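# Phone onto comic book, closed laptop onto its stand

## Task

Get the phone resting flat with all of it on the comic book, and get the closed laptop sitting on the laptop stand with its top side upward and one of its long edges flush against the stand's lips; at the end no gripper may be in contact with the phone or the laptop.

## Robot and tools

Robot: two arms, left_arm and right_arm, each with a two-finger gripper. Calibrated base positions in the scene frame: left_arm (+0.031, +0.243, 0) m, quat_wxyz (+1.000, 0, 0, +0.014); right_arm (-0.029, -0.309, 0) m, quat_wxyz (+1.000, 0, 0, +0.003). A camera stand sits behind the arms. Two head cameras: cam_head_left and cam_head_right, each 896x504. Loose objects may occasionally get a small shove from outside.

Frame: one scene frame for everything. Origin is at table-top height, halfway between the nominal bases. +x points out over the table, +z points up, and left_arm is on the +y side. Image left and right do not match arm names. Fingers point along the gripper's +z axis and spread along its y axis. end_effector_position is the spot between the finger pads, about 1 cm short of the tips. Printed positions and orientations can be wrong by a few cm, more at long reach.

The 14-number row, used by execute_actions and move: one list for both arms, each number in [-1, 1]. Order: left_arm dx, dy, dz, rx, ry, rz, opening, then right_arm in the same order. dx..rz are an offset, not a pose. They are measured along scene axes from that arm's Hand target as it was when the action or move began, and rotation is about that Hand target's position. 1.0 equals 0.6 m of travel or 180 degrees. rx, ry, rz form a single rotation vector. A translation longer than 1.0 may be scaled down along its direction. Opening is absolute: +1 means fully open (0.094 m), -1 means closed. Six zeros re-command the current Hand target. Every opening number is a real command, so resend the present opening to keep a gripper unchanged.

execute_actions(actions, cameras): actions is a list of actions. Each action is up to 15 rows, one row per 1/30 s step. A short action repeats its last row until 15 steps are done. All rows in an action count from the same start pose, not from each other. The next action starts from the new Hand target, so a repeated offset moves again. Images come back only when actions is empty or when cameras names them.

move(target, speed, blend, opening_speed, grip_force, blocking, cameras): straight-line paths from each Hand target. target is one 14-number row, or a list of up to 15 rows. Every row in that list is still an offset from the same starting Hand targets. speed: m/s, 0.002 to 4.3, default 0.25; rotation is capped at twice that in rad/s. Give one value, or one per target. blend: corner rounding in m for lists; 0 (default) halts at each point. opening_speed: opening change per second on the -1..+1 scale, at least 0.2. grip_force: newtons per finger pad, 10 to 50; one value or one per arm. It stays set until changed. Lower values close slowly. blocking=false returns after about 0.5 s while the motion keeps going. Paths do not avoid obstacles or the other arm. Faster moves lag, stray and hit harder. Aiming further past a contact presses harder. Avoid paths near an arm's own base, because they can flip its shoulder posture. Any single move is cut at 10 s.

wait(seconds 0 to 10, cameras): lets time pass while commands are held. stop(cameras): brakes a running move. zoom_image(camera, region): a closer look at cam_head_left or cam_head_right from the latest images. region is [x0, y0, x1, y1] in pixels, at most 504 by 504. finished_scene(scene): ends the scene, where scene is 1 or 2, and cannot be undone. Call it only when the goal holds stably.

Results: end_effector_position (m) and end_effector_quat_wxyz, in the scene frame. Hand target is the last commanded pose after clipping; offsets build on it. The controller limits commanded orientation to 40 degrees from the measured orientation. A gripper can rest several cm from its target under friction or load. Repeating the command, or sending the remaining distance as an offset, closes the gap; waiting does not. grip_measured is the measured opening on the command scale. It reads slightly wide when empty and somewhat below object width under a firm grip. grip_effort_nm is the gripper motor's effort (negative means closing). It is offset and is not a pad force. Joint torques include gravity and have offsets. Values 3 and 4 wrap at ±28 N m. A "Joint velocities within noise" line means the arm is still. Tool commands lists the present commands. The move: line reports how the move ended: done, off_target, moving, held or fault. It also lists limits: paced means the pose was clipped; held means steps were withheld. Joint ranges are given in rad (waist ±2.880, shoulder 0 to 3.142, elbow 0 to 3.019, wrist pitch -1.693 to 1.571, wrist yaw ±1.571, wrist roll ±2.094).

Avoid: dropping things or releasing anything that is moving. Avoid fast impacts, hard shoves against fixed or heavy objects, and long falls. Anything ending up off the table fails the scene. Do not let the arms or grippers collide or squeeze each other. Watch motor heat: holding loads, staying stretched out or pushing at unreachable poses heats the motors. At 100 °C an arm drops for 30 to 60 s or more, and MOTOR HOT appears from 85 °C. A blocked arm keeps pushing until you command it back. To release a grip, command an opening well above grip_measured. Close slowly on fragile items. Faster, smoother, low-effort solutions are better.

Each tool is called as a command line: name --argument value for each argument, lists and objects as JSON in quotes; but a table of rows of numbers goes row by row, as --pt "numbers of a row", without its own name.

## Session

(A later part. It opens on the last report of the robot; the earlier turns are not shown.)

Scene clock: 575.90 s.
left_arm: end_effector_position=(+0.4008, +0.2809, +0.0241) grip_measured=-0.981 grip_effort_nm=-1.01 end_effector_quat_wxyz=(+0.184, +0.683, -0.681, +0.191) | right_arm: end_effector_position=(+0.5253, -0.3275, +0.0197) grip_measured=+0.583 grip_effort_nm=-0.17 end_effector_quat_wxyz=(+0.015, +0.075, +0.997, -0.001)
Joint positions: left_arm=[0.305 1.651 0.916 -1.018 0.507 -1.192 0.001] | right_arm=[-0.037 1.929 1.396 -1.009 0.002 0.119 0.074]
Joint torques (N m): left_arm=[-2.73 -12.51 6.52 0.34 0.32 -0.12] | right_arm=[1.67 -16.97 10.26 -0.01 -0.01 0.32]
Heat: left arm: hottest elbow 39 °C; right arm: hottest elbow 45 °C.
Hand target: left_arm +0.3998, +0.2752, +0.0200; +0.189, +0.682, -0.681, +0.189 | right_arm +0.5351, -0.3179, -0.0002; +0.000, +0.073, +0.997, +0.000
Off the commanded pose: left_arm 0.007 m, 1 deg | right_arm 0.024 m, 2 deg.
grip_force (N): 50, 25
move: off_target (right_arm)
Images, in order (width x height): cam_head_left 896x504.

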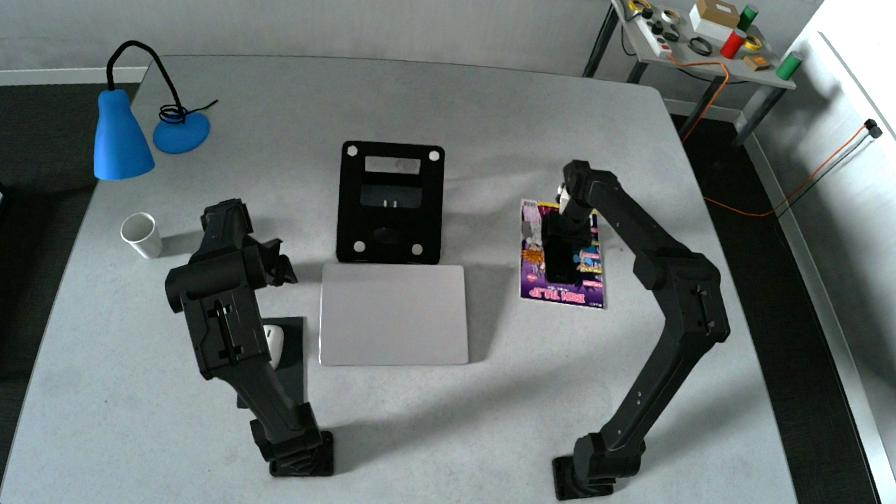

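move --pt "0 0 0 0 0 0 -1.0 0 0 0 0 0 0 1.0" --pt "0 0 0 0 0 0 -1.0 0 0 0.2167 0 0 0 1.0" --pt "0 0 0 0 0 0 -1.0 -0.1585 0.2465 0.2167 0.2074 -0.2402 0.5058 -1.0" --pt "0 0 0 0 0 0 -1.0 -0.1585 0.3132 0.0237 0.2074 -0.2402 0.5058 -1.0" --speed '[0.1, 0.2, 0.35, 0.2]' --blend '[0, 0.03, 0, 0]' --grip_force '[50, 50]' --cameras '["all"]'

zoom_image --camera "cam_head_left" --region '[280, 200, 520, 390]'

Scene clock: 594.53 s.
left_arm: end_effector_position=(+0.4008, +0.2809, +0.0241) grip_measured=-0.981 grip_effort_nm=-1.01 end_effector_quat_wxyz=(+0.184, +0.683, -0.681, +0.191) | right_arm: end_effector_position=(+0.4445, -0.1344, +0.0269) grip_measured=-0.991 grip_effort_nm=-0.49 end_effector_quat_wxyz=(-0.313, +0.640, -0.637, -0.296)
Joint positions: left_arm=[0.305 1.651 0.916 -1.018 0.507 -1.192 0.001] | right_arm=[0.08 1.842 1.067 -0.659 -0.882 -1.425 0]
Joint torques (N m): left_arm=[-2.55 -12.75 6.72 0.25 0.35 -0.05] | right_arm=[1.26 -16.91 5.9 0.7 -0.46 0.26]
Heat: left arm: hottest elbow 39 °C; right arm: hottest elbow 46 °C.
Hand target: left_arm +0.3998, +0.2752, +0.0200; +0.189, +0.682, -0.681, +0.189 | right_arm +0.4400, -0.1301, +0.0140; -0.303, +0.638, -0.640, -0.303
Off the commanded pose: left_arm 0.007 m, 1 deg | right_arm 0.014 m, 1 deg.
move: off_target (right_arm)

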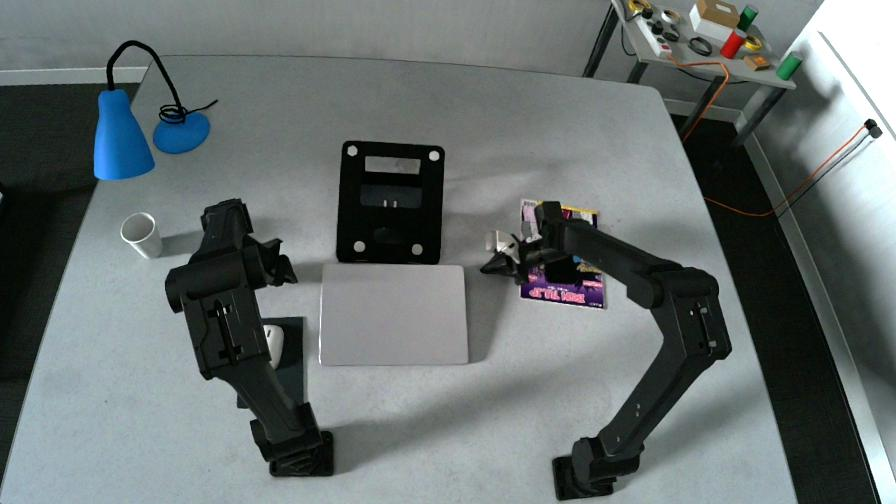

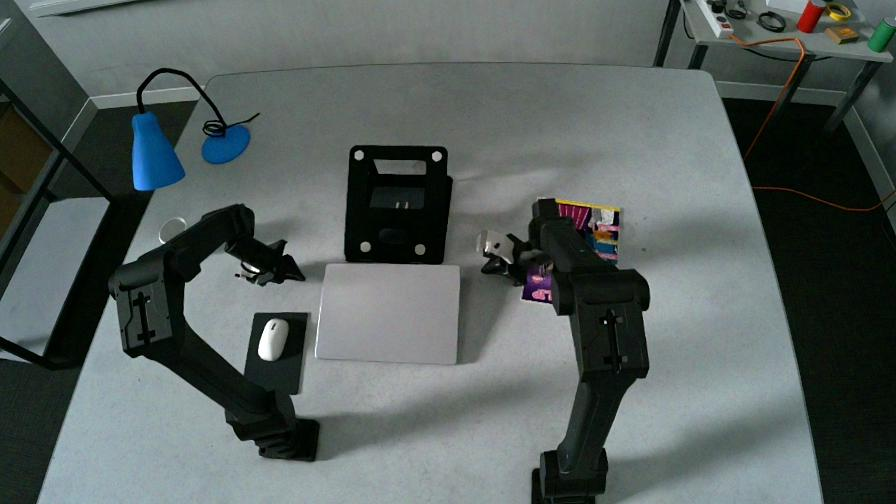

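Scaled by 2.100.

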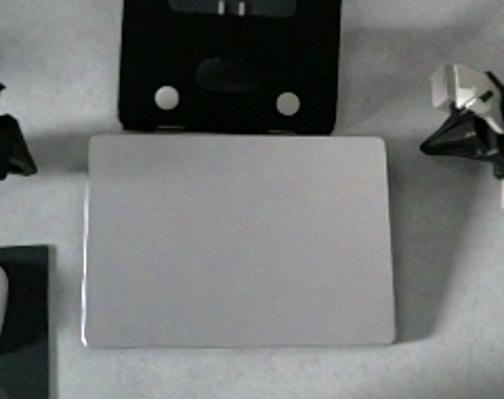

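move --pt "0 -0.0717 0 0 0 0 -1.0 -0.033 0.042 0 0 0 0 -1.0" --pt "0 -0.2 0 0 0 0 -1.0 -0.033 0.2117 0 0 0 0 -1.0" --speed '[0.15, 0.08]' --blend '[0.01, 0]' --cameras '["all"]'

Scene clock: 609.37 s.
left_arm: end_effector_position=(+0.4073, +0.2185, +0.0142) grip_measured=-0.981 grip_effort_nm=-1.01 end_effector_quat_wxyz=(+0.158, +0.722, -0.650, +0.177) | right_arm: end_effector_position=(+0.4466, -0.0712, +0.0178) grip_measured=-0.991 grip_effort_nm=-0.49 end_effector_quat_wxyz=(+0.312, -0.599, +0.684, +0.276)
Joint positions: left_arm=[0.122 1.594 0.827 -0.826 0.478 -1.519 0.001] | right_arm=[0.226 1.826 1.005 -0.364 -0.789 -1.046 0]
Joint torques (N m): left_arm=[-10.7 -14.27 5.76 0.31 2.58 -0.27] | right_arm=[9.41 -17.2 6.58 1.76 -1.26 0.27]
Motor temperatures (°C): left_arm=[22 29 38 23 28 24 30] | right_arm=[26 41 44 25 24 23 25]
Heat: left arm: hottest elbow 38 °C; right arm: hottest elbow 44 °C.
Hand target: left_arm +0.3998, +0.1551, +0.0200; +0.189, +0.682, -0.681, +0.189 | right_arm +0.4201, -0.0030, +0.0141; +0.303, -0.638, +0.640, +0.303
Off the commanded pose: left_arm 0.064 m, 7 deg | right_arm 0.073 m, 7 deg.
move: off_target (left_arm, right_arm)

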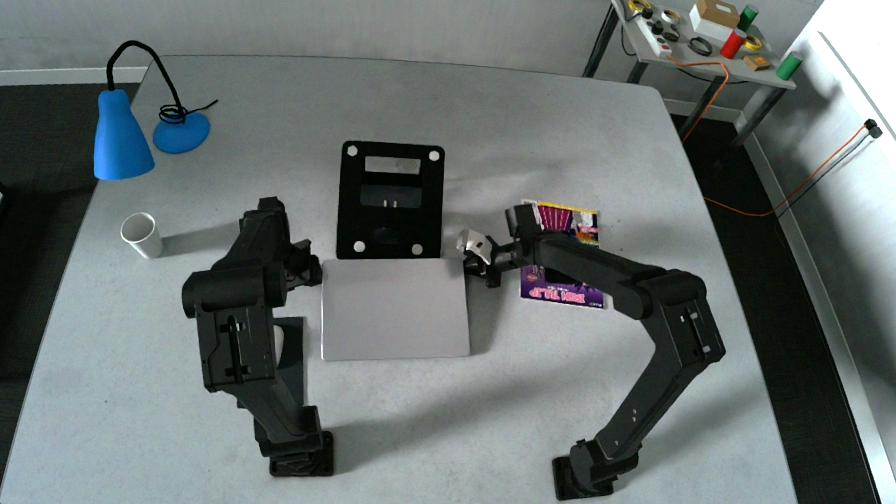

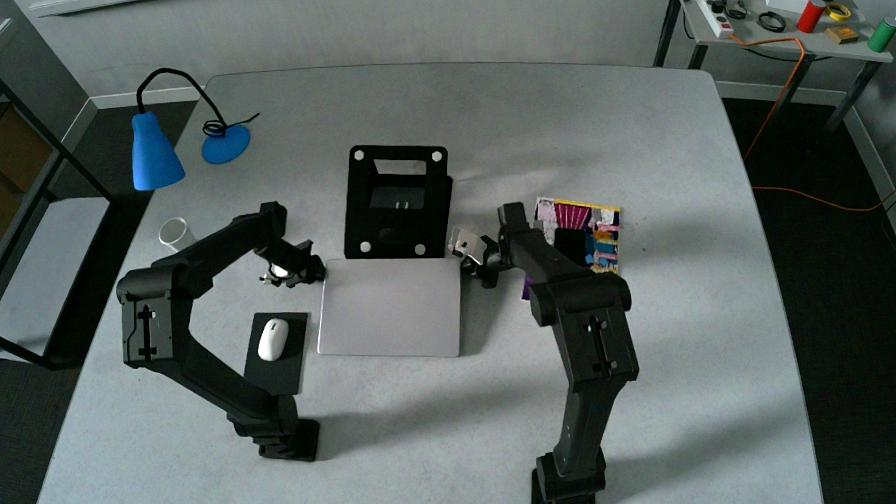

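move --pt "0 -0.008 0.075 0 0 0 -1.0 0 0.0333 0.13 0 0 0 -1.0" --pt "0 -0.008 0.158 0 0 0 -1.0 0 0.0333 0.2515 0 0 0 -1.0" --speed '[0.1, 0.1]' --blend '[0.01, 0]' --cameras '["all"]'

Scene clock: 616.07 s.
left_arm: end_effector_position=(+0.3732, +0.2118, +0.0750) grip_measured=-0.981 grip_effort_nm=-1.01 end_effector_quat_wxyz=(+0.182, +0.729, -0.643, +0.146) | right_arm: end_effector_position=(+0.4086, -0.0798, +0.0885) grip_measured=-0.991 grip_effort_nm=-0.48 end_effector_quat_wxyz=(+0.245, -0.577, +0.725, +0.286)
Joint positions: left_arm=[0.111 1.436 0.85 -1.078 0.463 -1.534 0.001] | right_arm=[0.241 1.636 1.024 -0.694 -0.734 -0.996 0]
Joint torques (N m): left_arm=[-11.46 -13.86 14.52 -0.55 3.38 -0.26] | right_arm=[10.87 -20.78 15.51 0.8 -2.99 0.19]
Heat: left arm: hottest elbow 38 °C; right arm: hottest elbow 44 °C.
Hand target: left_arm +0.3998, +0.1503, +0.1149; +0.189, +0.682, -0.681, +0.189 | right_arm +0.4202, +0.0169, +0.1650; +0.303, -0.638, +0.640, +0.303
Off the commanded pose: left_arm 0.078 m, 9 deg | right_arm 0.124 m, 14 deg.
move: off_target (left_arm, right_arm)

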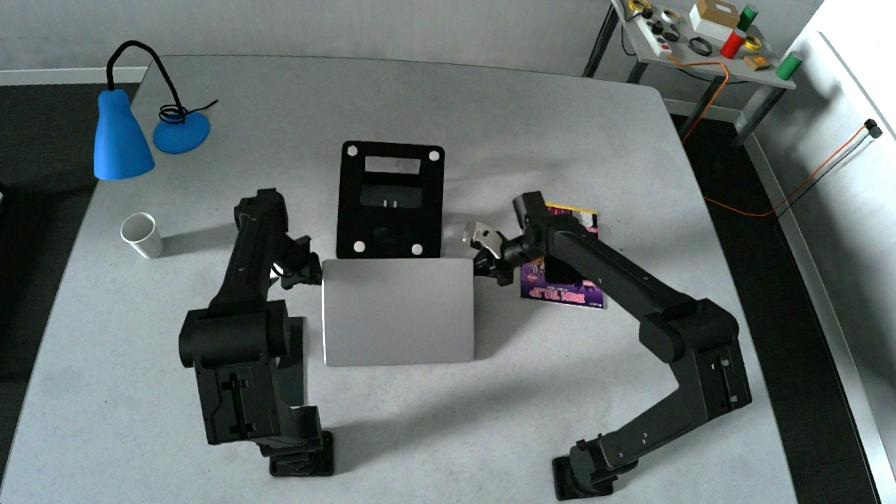

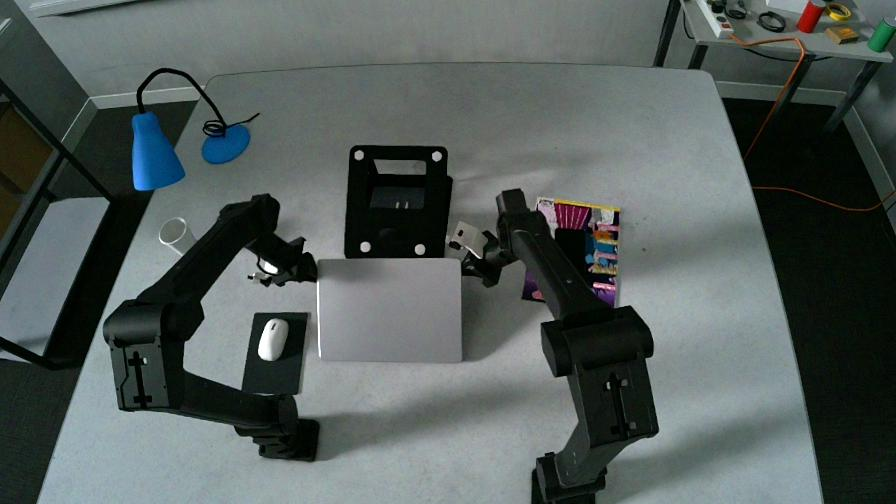

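move --pt "0.1 0 0.01 0 0 0 -1.0 0.1 0.01 0.01 0 0 0 -1.0" --pt "0.19 0 0.01 0 0 0 -1.0 0.19 0.01 0.01 0 0 0 -1.0" --speed '[0.1, 0.1]' --blend '[0.02, 0]' --cameras '["all"]'

Scene clock: 622.73 s.
left_arm: end_effector_position=(+0.4728, +0.2216, +0.0800) grip_measured=-0.981 grip_effort_nm=-1.00 end_effector_quat_wxyz=(+0.191, +0.731, -0.639, +0.146) | right_arm: end_effector_position=(+0.5328, -0.0587, +0.1316) grip_measured=-0.991 grip_effort_nm=-0.48 end_effector_quat_wxyz=(+0.278, -0.593, +0.702, +0.278)
Joint positions: left_arm=[0.106 1.676 1.148 -1.147 0.475 -1.545 0.001] | right_arm=[0.219 1.854 1.443 -0.854 -0.76 -1.056 0]
Joint torques (N m): left_arm=[-11.63 -15.74 17.09 -0.42 2.97 -0.2] | right_arm=[8.29 -21.19 14.97 0.49 -2.61 0.12]
Motor temperatures (°C): left_arm=[23 29 39 23 37 24 30] | right_arm=[26 41 48 25 32 23 25]
Heat: left arm: hottest elbow 39 °C; right arm: hottest elbow 48 °C.
Hand target: left_arm +0.5137, +0.1503, +0.1208; +0.189, +0.682, -0.681, +0.189 | right_arm +0.5342, +0.0229, +0.1710; +0.303, -0.638, +0.640, +0.303
Off the commanded pose: left_arm 0.092 m, 9 deg | right_arm 0.091 m, 10 deg.
move: off_target (left_arm, right_arm)

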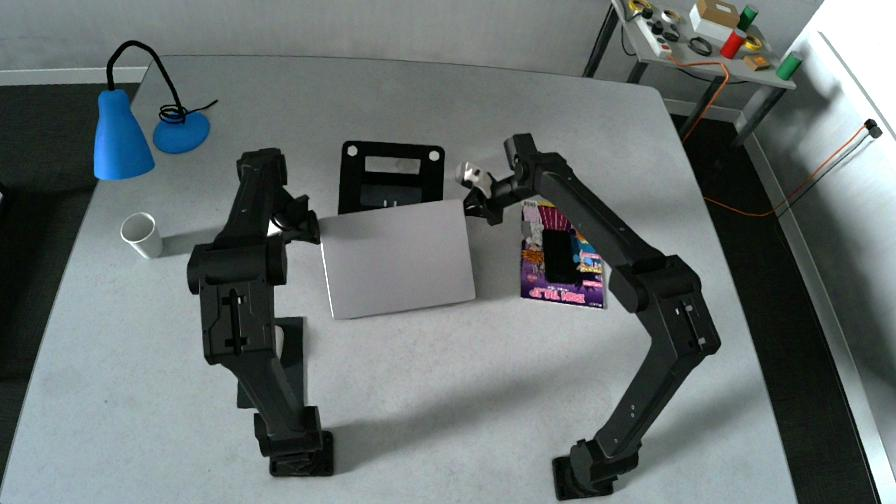

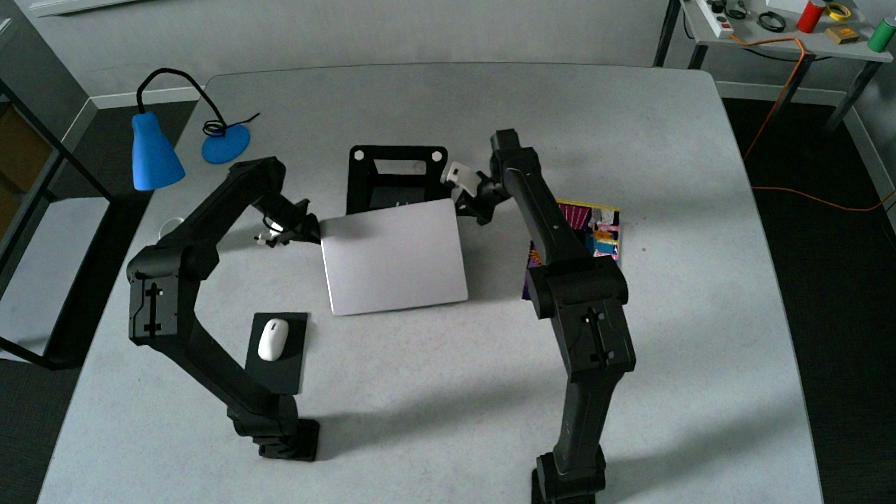

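move --pt "0.08 0 0 0 0 0 -1.0 -0.04 0 0 0 0 0 -1.0" --pt "0.08 0 -0.125 0 0 0 -1.0 -0.04 0 -0.2 0 0 0 -1.0" --speed '[0.1, 0.1]' --blend '[0.01, 0]' --cameras '["all"]'

Scene clock: 630.90 s.
left_arm: end_effector_position=(+0.5483, +0.2253, +0.0377) grip_measured=-0.981 grip_effort_nm=-1.00 end_effector_quat_wxyz=(+0.173, +0.723, -0.647, +0.171) | right_arm: end_effector_position=(+0.5339, -0.0550, +0.0617) grip_measured=-0.991 grip_effort_nm=-0.48 end_effector_quat_wxyz=(+0.309, -0.602, +0.685, +0.271)
Joint positions: left_arm=[0.097 1.873 1.3 -1.038 0.49 -1.546 0.001] | right_arm=[0.221 1.927 1.326 -0.593 -0.78 -1.06 0]
Joint torques (N m): left_arm=[-10.7 -17.67 10.37 0.73 2.21 -0.18] | right_arm=[8.82 -19.49 8.23 2.04 -1.72 0.22]
Heat: left arm: hottest elbow 40 °C; right arm: hottest elbow 48 °C.
Hand target: left_arm +0.5619, +0.1504, +0.0459; +0.189, +0.682, -0.681, +0.189 | right_arm +0.5103, +0.0228, +0.0510; +0.303, -0.638, +0.640, +0.303
Off the commanded pose: left_arm 0.077 m, 7 deg | right_arm 0.082 m, 8 deg.
move: off_target (left_arm, right_arm)

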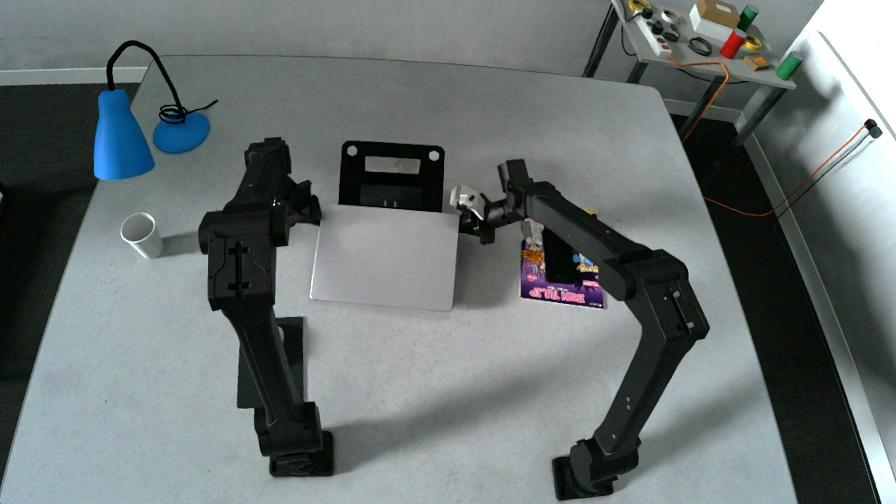

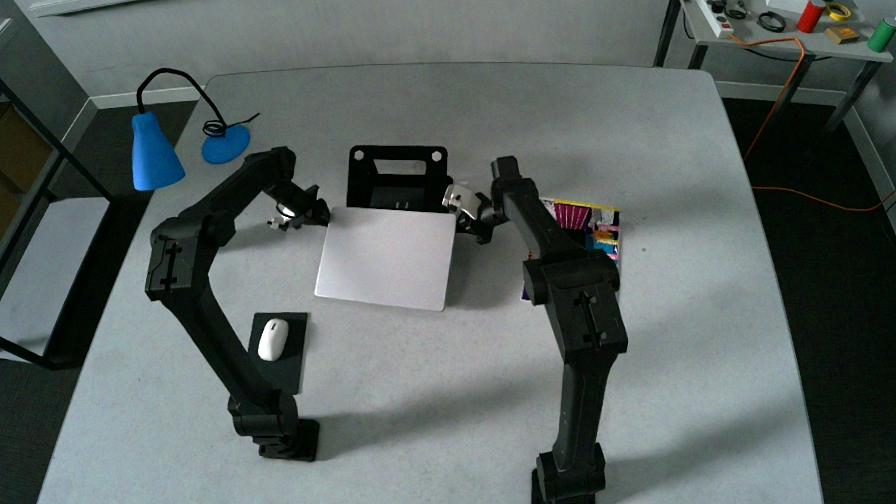

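move --pt "-0.067 0 0 0 0 0 -1.0 0.05 0 0 0 0 0 -1.0" --pt "-0.067 0.25 0.01 0 0 0 -1.0 0.05 -0.275 0.008 0 0 0 -1.0" --pt "-0.167 0.35 0.117 -0.002 -0.19 -0.07 -1.0 0.05 -0.367 0.117 0.009 0.21 -0.105 -1.0" --pt "-0.2865 0.261 0.07 -0.0036 -0.3857 -0.1355 0.064 -0.017 -0.2547 0.0733 0.0178 0.4232 -0.2114 0.064" --speed '[0.08, 0.15, 0.35, 0.35]' --blend '[0.0, 0.02, 0.03, 0]' --cameras '["all"]'

zoom_image --camera "cam_head_left" --region '[260, 150, 540, 350]'

zoom_image --camera "cam_head_right" --region '[260, 150, 540, 350]'

Scene clock: 657.80 s.
left_arm: end_effector_position=(+0.3914, +0.3025, +0.0840) grip_measured=+0.061 grip_effort_nm=0.13 end_effector_quat_wxyz=(+0.177, -0.307, +0.787, -0.505) | right_arm: end_effector_position=(+0.5052, -0.1351, +0.1064) grip_measured=+0.062 grip_effort_nm=0.07 end_effector_quat_wxyz=(-0.044, -0.089, +0.840, +0.533)
Joint positions: left_arm=[0.579 1.45 0.611 -0.52 1.12 -0.27 0.05] | right_arm=[0.031 2.039 1.529 -1.372 -1.104 -0.369 0.05]
Joint torques (N m): left_arm=[0.15 -11.87 6.52 1.26 0.62 0.17] | right_arm=[1.38 -21.95 6.11 0.03 -0.59 0.16]
Heat: left arm: hottest elbow 40 °C; right arm: hottest elbow 48 °C.
Hand target: left_arm +0.3898, +0.3070, +0.0878; +0.193, -0.303, +0.786, -0.503 | right_arm +0.4999, -0.1298, +0.0949; -0.056, -0.085, +0.840, +0.533
Off the commanded pose: left_arm 0.006 m, 2 deg | right_arm 0.014 m, 1 deg.
move: off_target (right_arm); target 4's new opening was sent with right_arm's hand 0.014 m and 2 deg from that target

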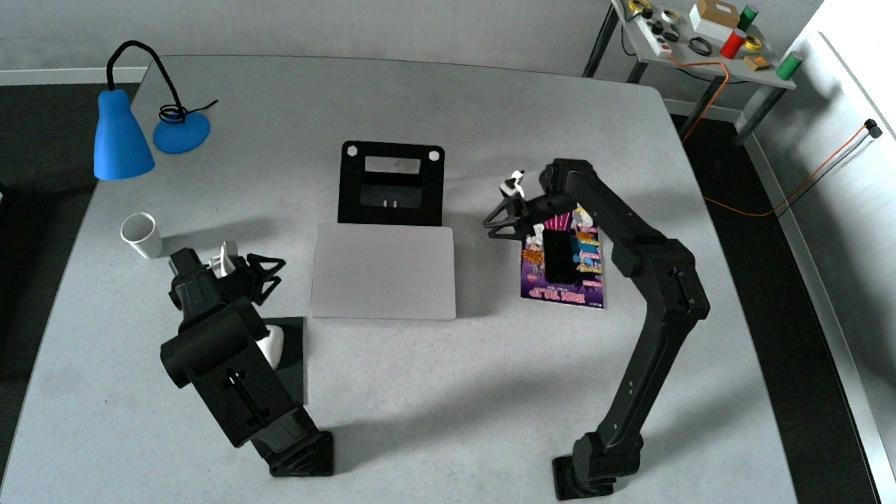

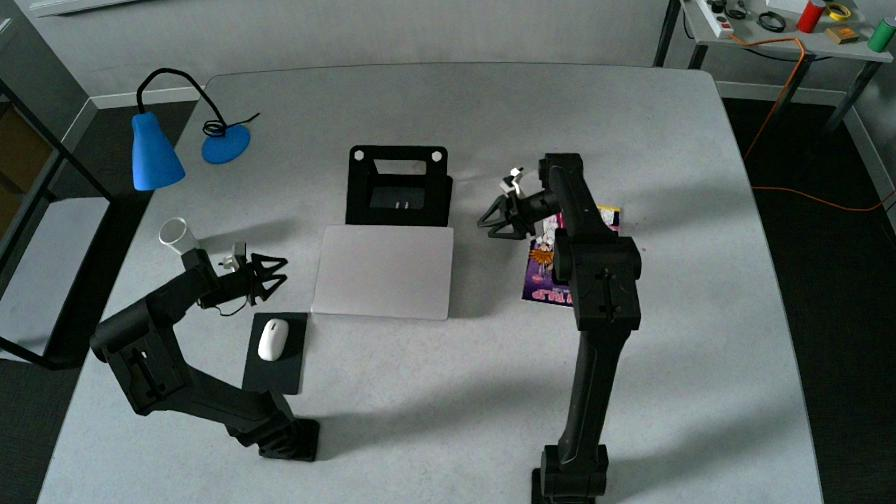

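Scaled by 1.800.

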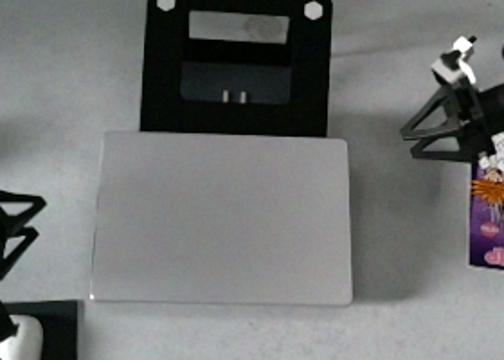

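Scaled by 1.800.

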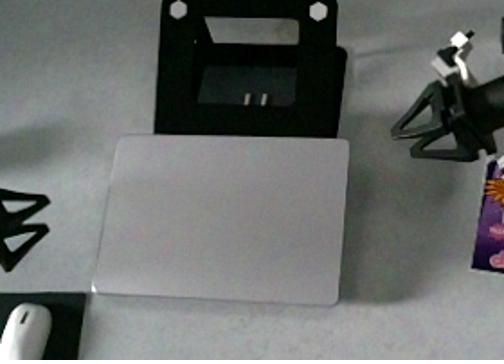

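move --pt "-0.0147 -0.0567 -0.0297 0 0 0 0.064 -0.0882 0.058 -0.0482 0 0 0 0.064" --pt "0.0562 -0.1342 -0.0747 0 0 0 0.064 -0.1098 0.1613 -0.0948 0 0 0 0.064" --speed '[0.15, 0.08]' --blend '[0.01, 0]' --cameras '["all"]'

zoom_image --camera "cam_head_left" --region '[260, 180, 500, 350]'

zoom_image --camera "cam_head_right" --region '[260, 180, 500, 350]'

Scene clock: 679.57 s.
left_arm: end_effector_position=(+0.4259, +0.2327, +0.0477) grip_measured=+0.062 grip_effort_nm=0.13 end_effector_quat_wxyz=(+0.199, -0.303, +0.786, -0.501) | right_arm: end_effector_position=(+0.4386, -0.0365, +0.0372) grip_measured=+0.063 grip_effort_nm=0.06 end_effector_quat_wxyz=(-0.056, -0.083, +0.839, +0.535)
Joint positions: left_arm=[0.325 1.53 0.466 0.185 0.996 -0.769 0.05] | right_arm=[0.228 1.98 1.208 -0.735 -1.134 0.076 0.05]
Joint torques (N m): left_arm=[-2.02 -9.41 5.29 1.87 0.28 -0.05] | right_arm=[1.14 -21.71 5.38 0.75 -0.46 0.18]
Heat: left arm: hottest elbow 40 °C; right arm: hottest elbow 46 °C.
Hand target: left_arm +0.4236, +0.2264, +0.0430; +0.193, -0.303, +0.787, -0.503 | right_arm +0.4341, -0.0330, +0.0380; -0.056, -0.085, +0.840, +0.533
Off the commanded pose: left_arm 0.008 m, 1 deg | right_arm 0.006 m, 0 deg.
move: done

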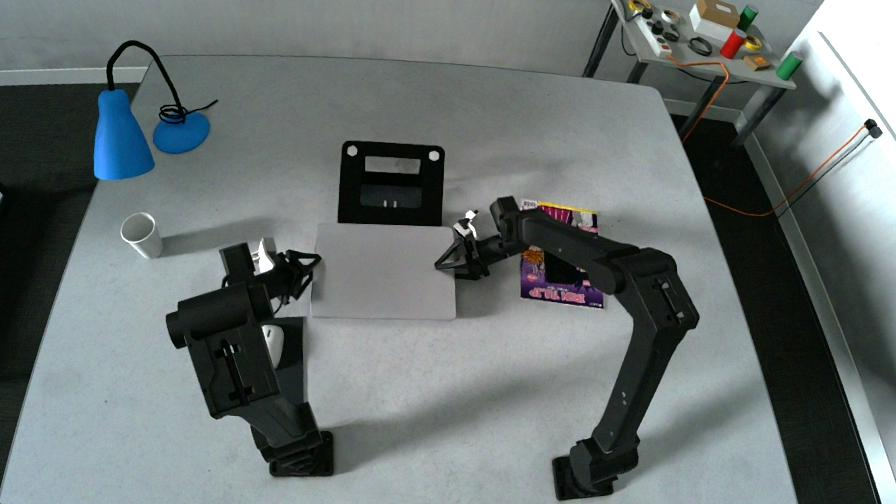

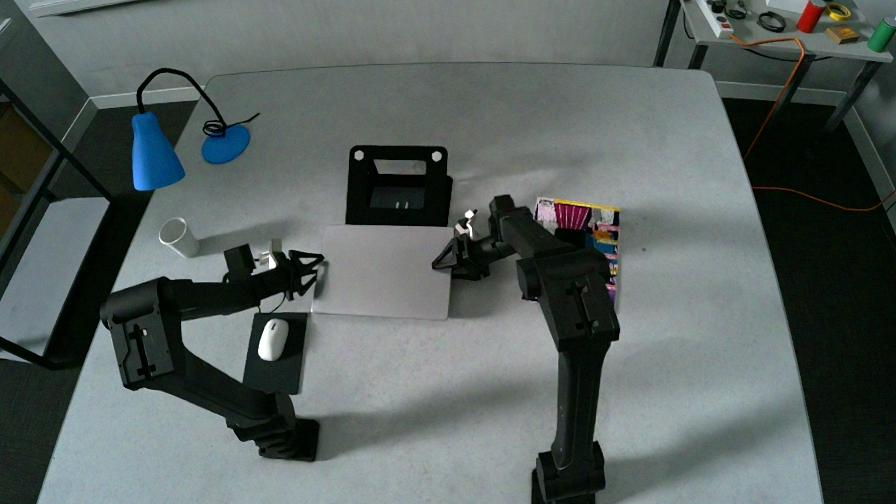

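Scaled by 2.100.

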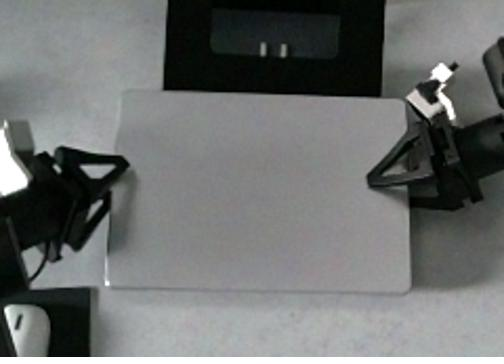

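Scaled by 2.100.

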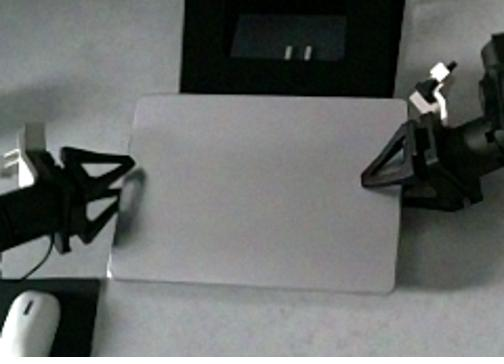

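move --pt "0.01 -0.0125 -0.006 0 0 0 0.064 0.006 -0.03 0.01 0 0 0 0.064" --pt "0.01 -0.0125 -0.006 0 0 0 -1.0 0.006 -0.03 0.01 0 0 0 -1.0" --speed '[0.08, 0.08]' --opening_speed 0.5 --grip_force '[40, 40]' --cameras '["all"]'

zoom_image --camera "cam_head_left" --region '[260, 180, 500, 350]'

Scene clock: 690.13 s.
left_arm: end_effector_position=(+0.4303, +0.2253, +0.0392) grip_measured=-0.383 grip_effort_nm=-0.82 end_effector_quat_wxyz=(+0.207, -0.290, +0.794, -0.494) | right_arm: end_effector_position=(+0.4334, -0.0453, +0.0453) grip_measured=-0.504 grip_effort_nm=-0.85 end_effector_quat_wxyz=(-0.053, -0.099, +0.834, +0.540)
Joint positions: left_arm=[0.296 1.562 0.463 0.243 0.97 -0.764 0.029] | right_arm=[0.212 1.967 1.208 -0.808 -1.147 -0.016 0.023]
Joint torques (N m): left_arm=[-2.2 -10.7 5.48 1.68 0.53 -0.43] | right_arm=[-0.26 -20.6 6.76 -0.13 -0.09 0.27]
Motor temperatures (°C): left_arm=[23 29 39 24 32 24 29] | right_arm=[26 44 45 25 28 23 25]
Heat: left arm: hottest elbow 39 °C; right arm: hottest elbow 45 °C.
Hand target: left_arm +0.4295, +0.2188, +0.0394; +0.192, -0.303, +0.786, -0.503 | right_arm +0.4378, -0.0512, +0.0440; -0.056, -0.085, +0.840, +0.533
Off the commanded pose: left_arm 0.006 m, 3 deg | right_arm 0.007 m, 2 deg.
grip_force (N): 40, 40
move: off_target (left_arm)

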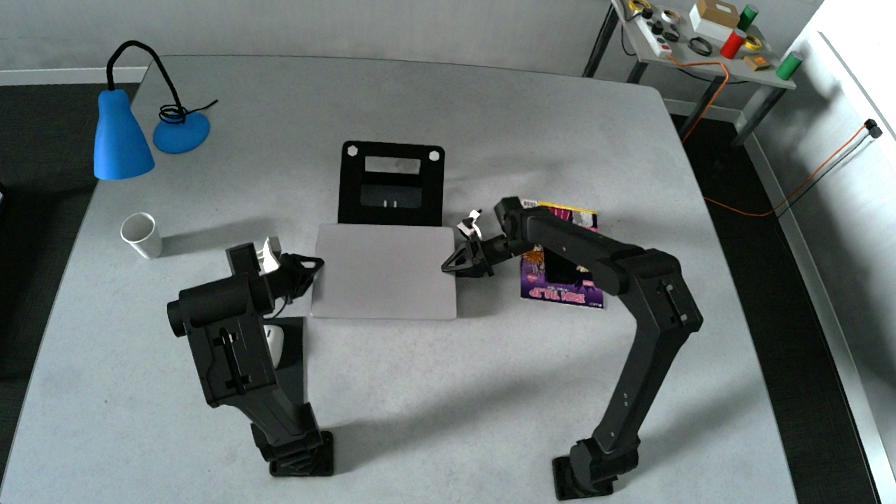

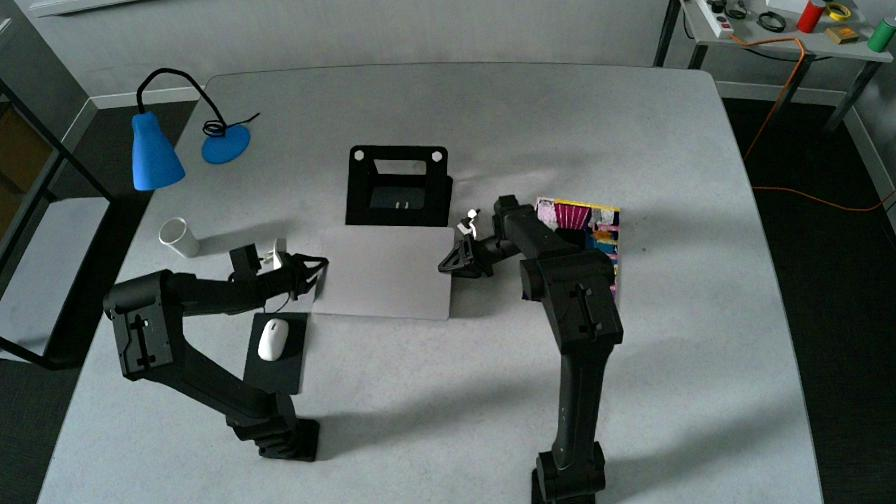

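Scaled by 2.100.

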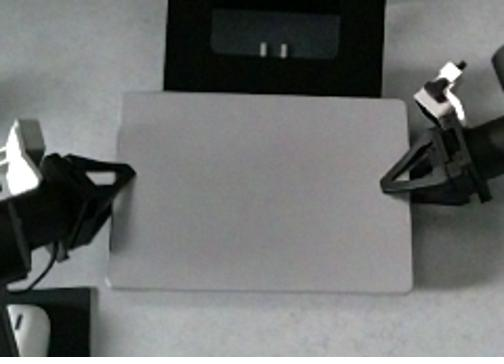

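move --pt "0 0 0.085 0 0 0 -1.0 0 0 0.08 0 0 0 -1.0" --pt "0 -0.005 0.17 0 0 0 -1.0 0 -0.005 0.16 0 0 0 -1.0" --speed '[0.08, 0.08]' --blend '[0.01, 0]' --cameras '["all"]'

Scene clock: 699.70 s.
left_arm: end_effector_position=(+0.3963, +0.2141, +0.0904) grip_measured=-0.504 grip_effort_nm=-0.82 end_effector_quat_wxyz=(+0.152, -0.335, +0.792, -0.487) | right_arm: end_effector_position=(+0.4097, -0.0560, +0.1038) grip_measured=-0.504 grip_effort_nm=-0.86 end_effector_quat_wxyz=(-0.112, -0.040, +0.837, +0.534)
Joint positions: left_arm=[0.291 1.277 0.463 -0.159 0.952 -0.795 0.023] | right_arm=[0.2 1.848 1.208 -1.042 -1.151 0.037 0.023]
Joint torques (N m): left_arm=[-2.73 -13.04 15.38 1.31 1.13 -0.29] | right_arm=[0.15 -22.95 11.52 -0.05 0.09 -0.26]
Heat: left arm: hottest elbow 39 °C; right arm: hottest elbow 44 °C.
Hand target: left_arm +0.4295, +0.2159, +0.1414; +0.193, -0.303, +0.786, -0.503 | right_arm +0.4378, -0.0542, +0.1400; -0.056, -0.085, +0.840, +0.533
Off the commanded pose: left_arm 0.061 m, 6 deg | right_arm 0.046 m, 8 deg.
grip_force (N): 40, 40
move: off_target (left_arm, right_arm)

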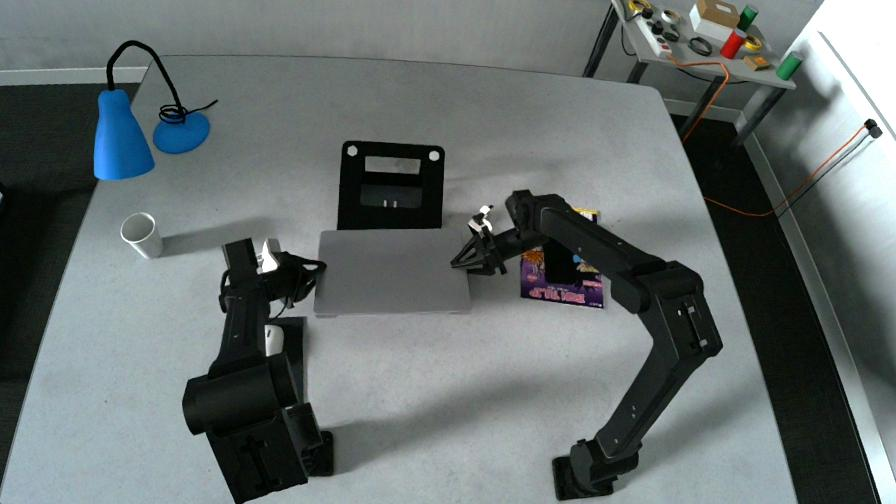

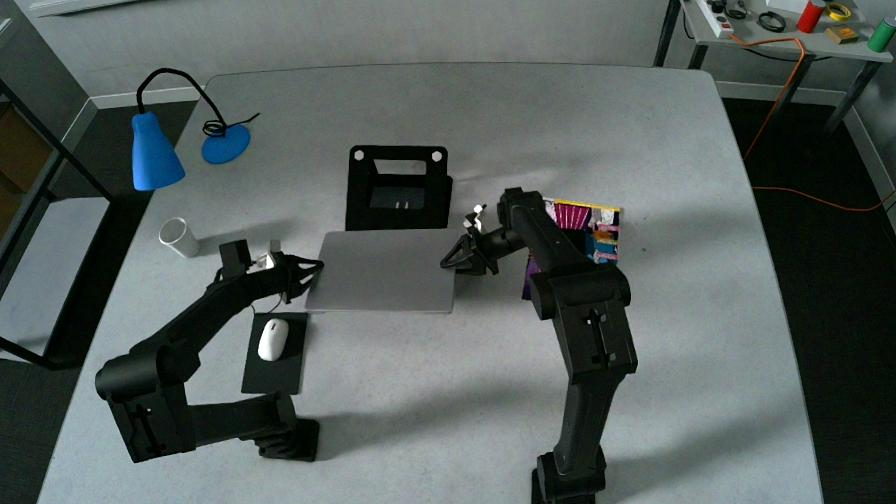

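move --pt "0.05 0 0.04 0 -0.07 0 -1.0 0.05 0 0.03 0 -0.07 0 -1.0" --pt "0.14 0 0.06 0 -0.13 0 -1.0 0.12 0 0.04 0 -0.13 0 -1.0" --speed '[0.1, 0.1]' --blend '[0.02, 0]' --cameras '["all"]'

Scene clock: 710.20 s.
left_arm: end_effector_position=(+0.4680, +0.2126, +0.1194) grip_measured=-0.512 grip_effort_nm=-0.82 end_effector_quat_wxyz=(+0.298, -0.235, +0.751, -0.540) | right_arm: end_effector_position=(+0.4725, -0.0560, +0.1341) grip_measured=-0.504 grip_effort_nm=-0.86 end_effector_quat_wxyz=(+0.045, -0.134, +0.844, +0.518)
Joint positions: left_arm=[0.241 1.474 0.478 0.546 0.987 -0.987 0.023] | right_arm=[0.187 1.81 1.27 -0.803 -1.08 0.014 0.023]
Joint torques (N m): left_arm=[-3.02 -13.04 16.53 3.26 0.35 -0.44] | right_arm=[0.03 -20.78 13.52 1.47 0.31 -0.58]
Heat: left arm: hottest elbow 40 °C; right arm: hottest elbow 46 °C.
Hand target: left_arm +0.5136, +0.2160, +0.1775; +0.348, -0.195, +0.731, -0.554 | right_arm +0.5097, -0.0541, +0.1640; +0.115, -0.192, +0.834, +0.505
Off the commanded pose: left_arm 0.074 m, 8 deg | right_arm 0.048 m, 11 deg.
grip_force (N): 40, 40
move: off_target (left_arm, right_arm)

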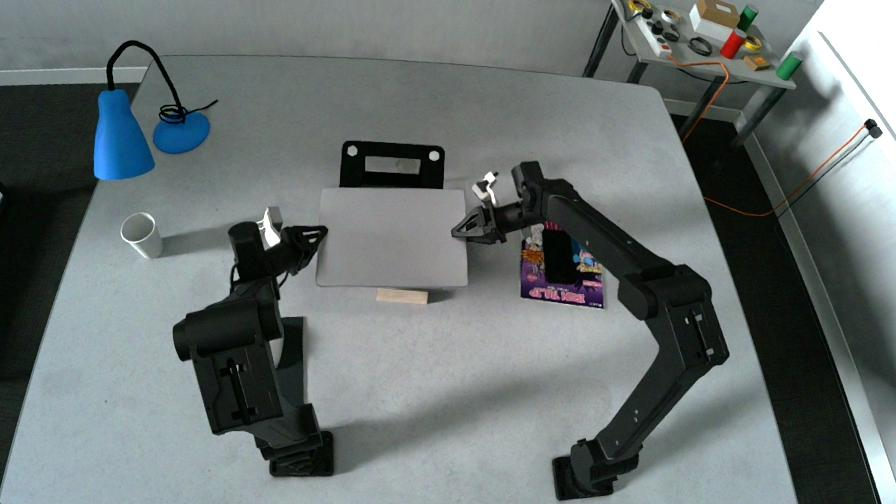

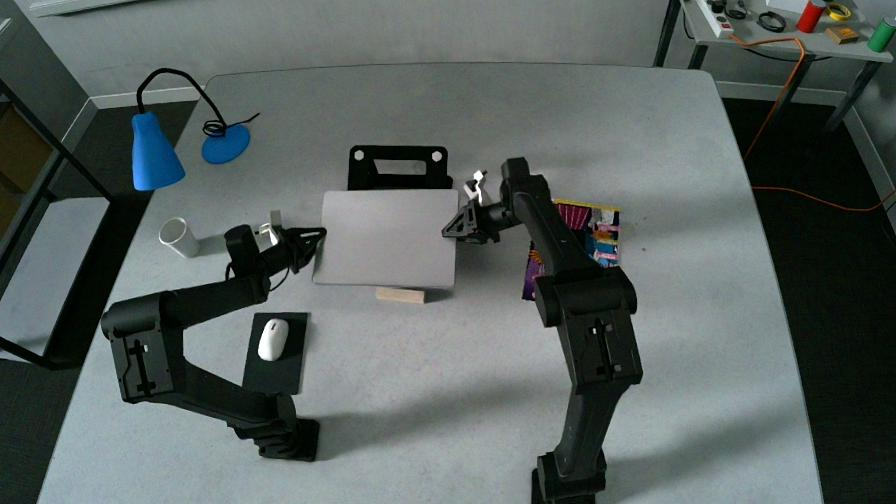

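wait --seconds 0.1 --cameras '["all"]'

zoom_image --camera "cam_head_left" --region '[290, 150, 500, 330]'

Scene clock: 715.27 s.
left_arm: end_effector_position=(+0.4680, +0.2126, +0.1194) grip_measured=-0.512 grip_effort_nm=-0.82 end_effector_quat_wxyz=(+0.298, -0.235, +0.751, -0.540) | right_arm: end_effector_position=(+0.4725, -0.0560, +0.1341) grip_measured=-0.504 grip_effort_nm=-0.86 end_effector_quat_wxyz=(+0.045, -0.134, +0.844, +0.518)
Joint positions: left_arm=[0.241 1.474 0.478 0.546 0.987 -0.987 0.023] | right_arm=[0.187 1.81 1.27 -0.803 -1.08 0.014 0.023]
Joint torques (N m): left_arm=[-2.43 -12.16 16.44 3.32 0.34 -0.44] | right_arm=[0.03 -20.84 13.53 1.48 0.31 -0.58]
Heat: left arm: hottest elbow 41 °C; right arm: hottest elbow 47 °C.
Hand target: left_arm +0.5136, +0.2160, +0.1774; +0.348, -0.195, +0.731, -0.554 | right_arm +0.5097, -0.0541, +0.1640; +0.115, -0.192, +0.834, +0.505
Tool commands: left_gripper/opening=-1.0 right_gripper/opening=-1.0
Off the commanded pose: left_arm 0.074 m, 8 deg | right_arm 0.048 m, 11 deg.
grip_force (N): 40, 40
wait: 0.10 s; at rest from the start

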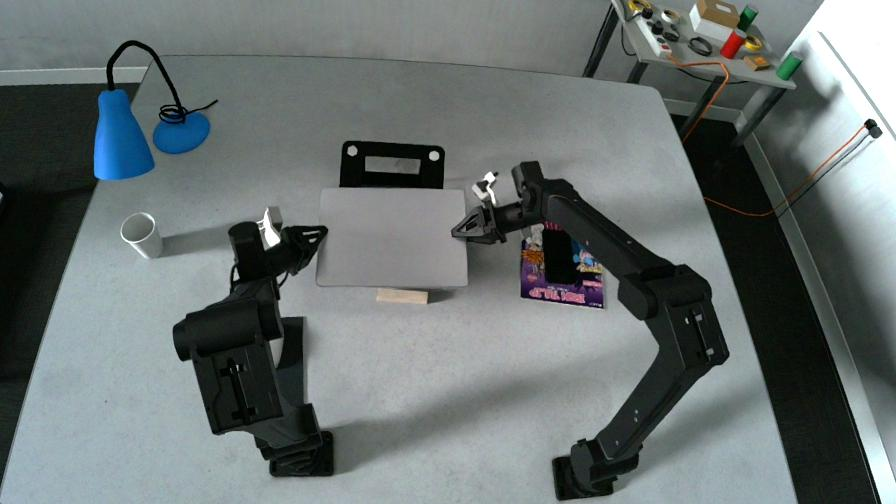

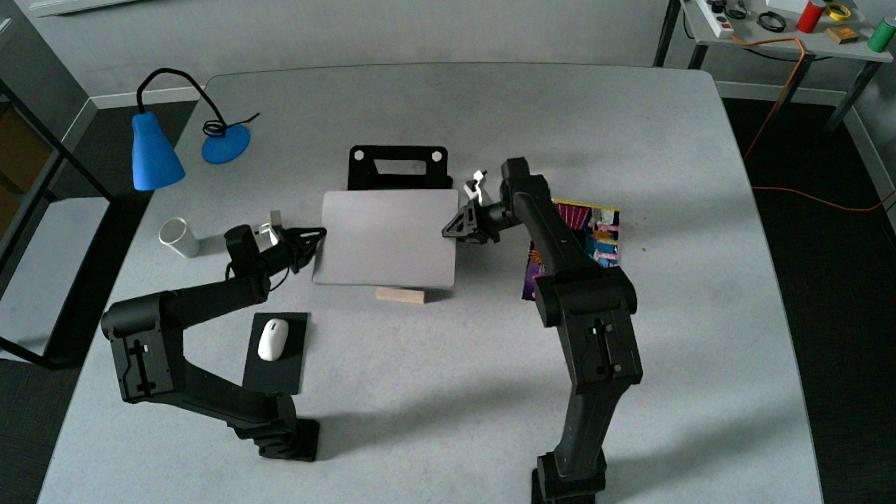

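Scaled by 2.400.

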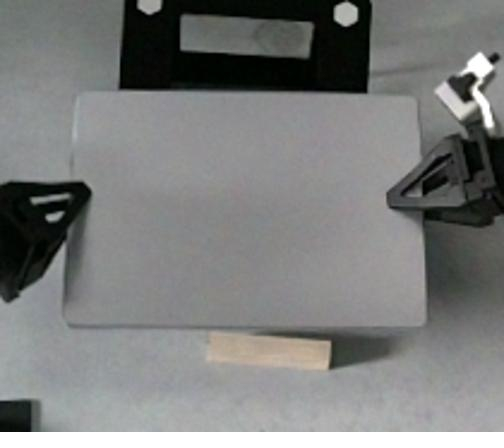

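move --pt "0.1 -0.02 0.02 0 0 0 -1 0.1 -0.02 0.02 0 0 0 -1" --speed 0.12 --cameras '["cam_head_left", "cam_head_right"]'

Scene clock: 730.87 s.
left_arm: end_effector_position=(+0.5302, +0.2027, +0.1272) grip_measured=-0.512 grip_effort_nm=-0.82 end_effector_quat_wxyz=(+0.301, -0.231, +0.752, -0.539) | right_arm: end_effector_position=(+0.5348, -0.0648, +0.1447) grip_measured=-0.504 grip_effort_nm=-0.85 end_effector_quat_wxyz=(+0.053, -0.136, +0.843, +0.518)
Joint positions: left_arm=[0.174 1.584 0.634 0.546 0.926 -1.03 0.023] | right_arm=[0.152 1.935 1.494 -0.939 -1.086 -0.048 0.023]
Joint torques (N m): left_arm=[-1.73 -15.62 16.98 2.26 0.23 -0.35] | right_arm=[-0.15 -22.59 14.64 0.8 0.12 -0.65]
Motor temperatures (°C): left_arm=[23 29 45 24 31 24 30] | right_arm=[26 45 51 25 27 24 26]
Heat: left arm: hottest elbow 45 °C; right arm: hottest elbow 51 °C.
Hand target: left_arm +0.5735, +0.2039, +0.1894; +0.348, -0.195, +0.731, -0.554 | right_arm +0.5697, -0.0660, +0.1760; +0.115, -0.192, +0.834, +0.505
Off the commanded pose: left_arm 0.076 m, 7 deg | right_arm 0.047 m, 10 deg.
grip_force (N): 40, 40
move: off_target (left_arm, right_arm)

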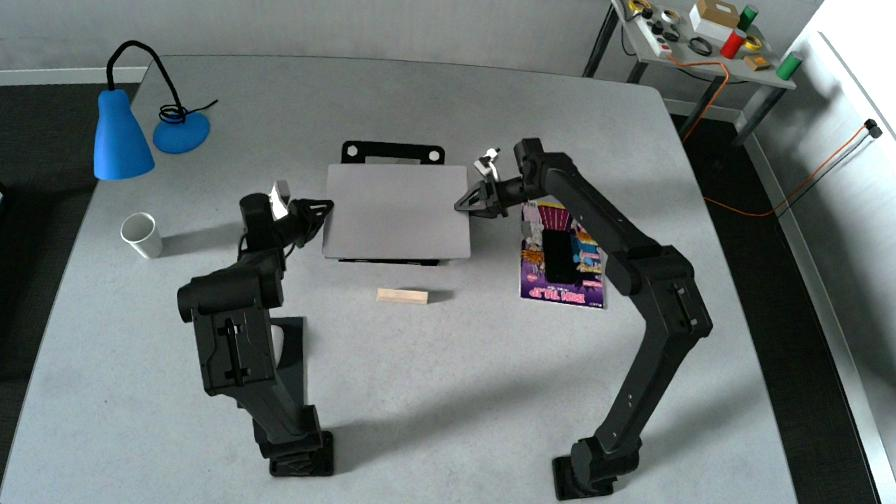

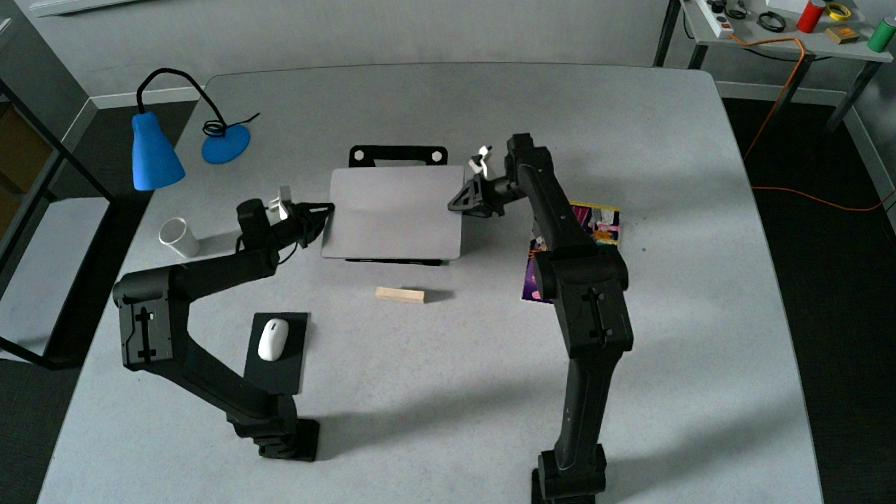

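zoom_image --camera "cam_head_left" --region '[300, 130, 500, 310]'

zoom_image --camera "cam_head_right" --region '[300, 130, 500, 310]'

Scaled by 2.520.

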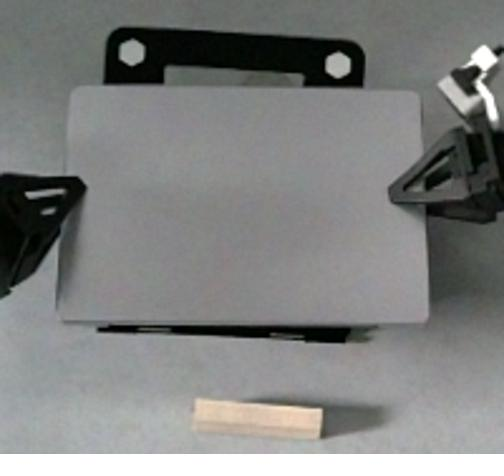

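Scaled by 2.520.

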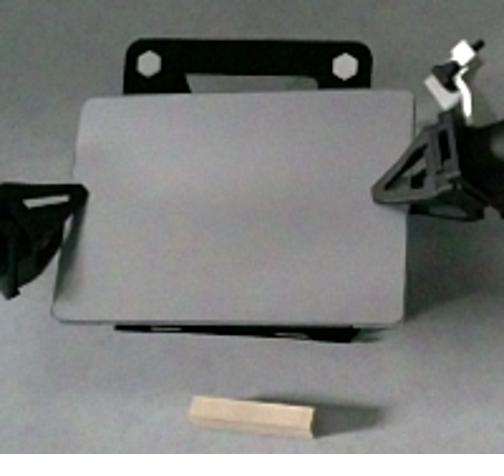

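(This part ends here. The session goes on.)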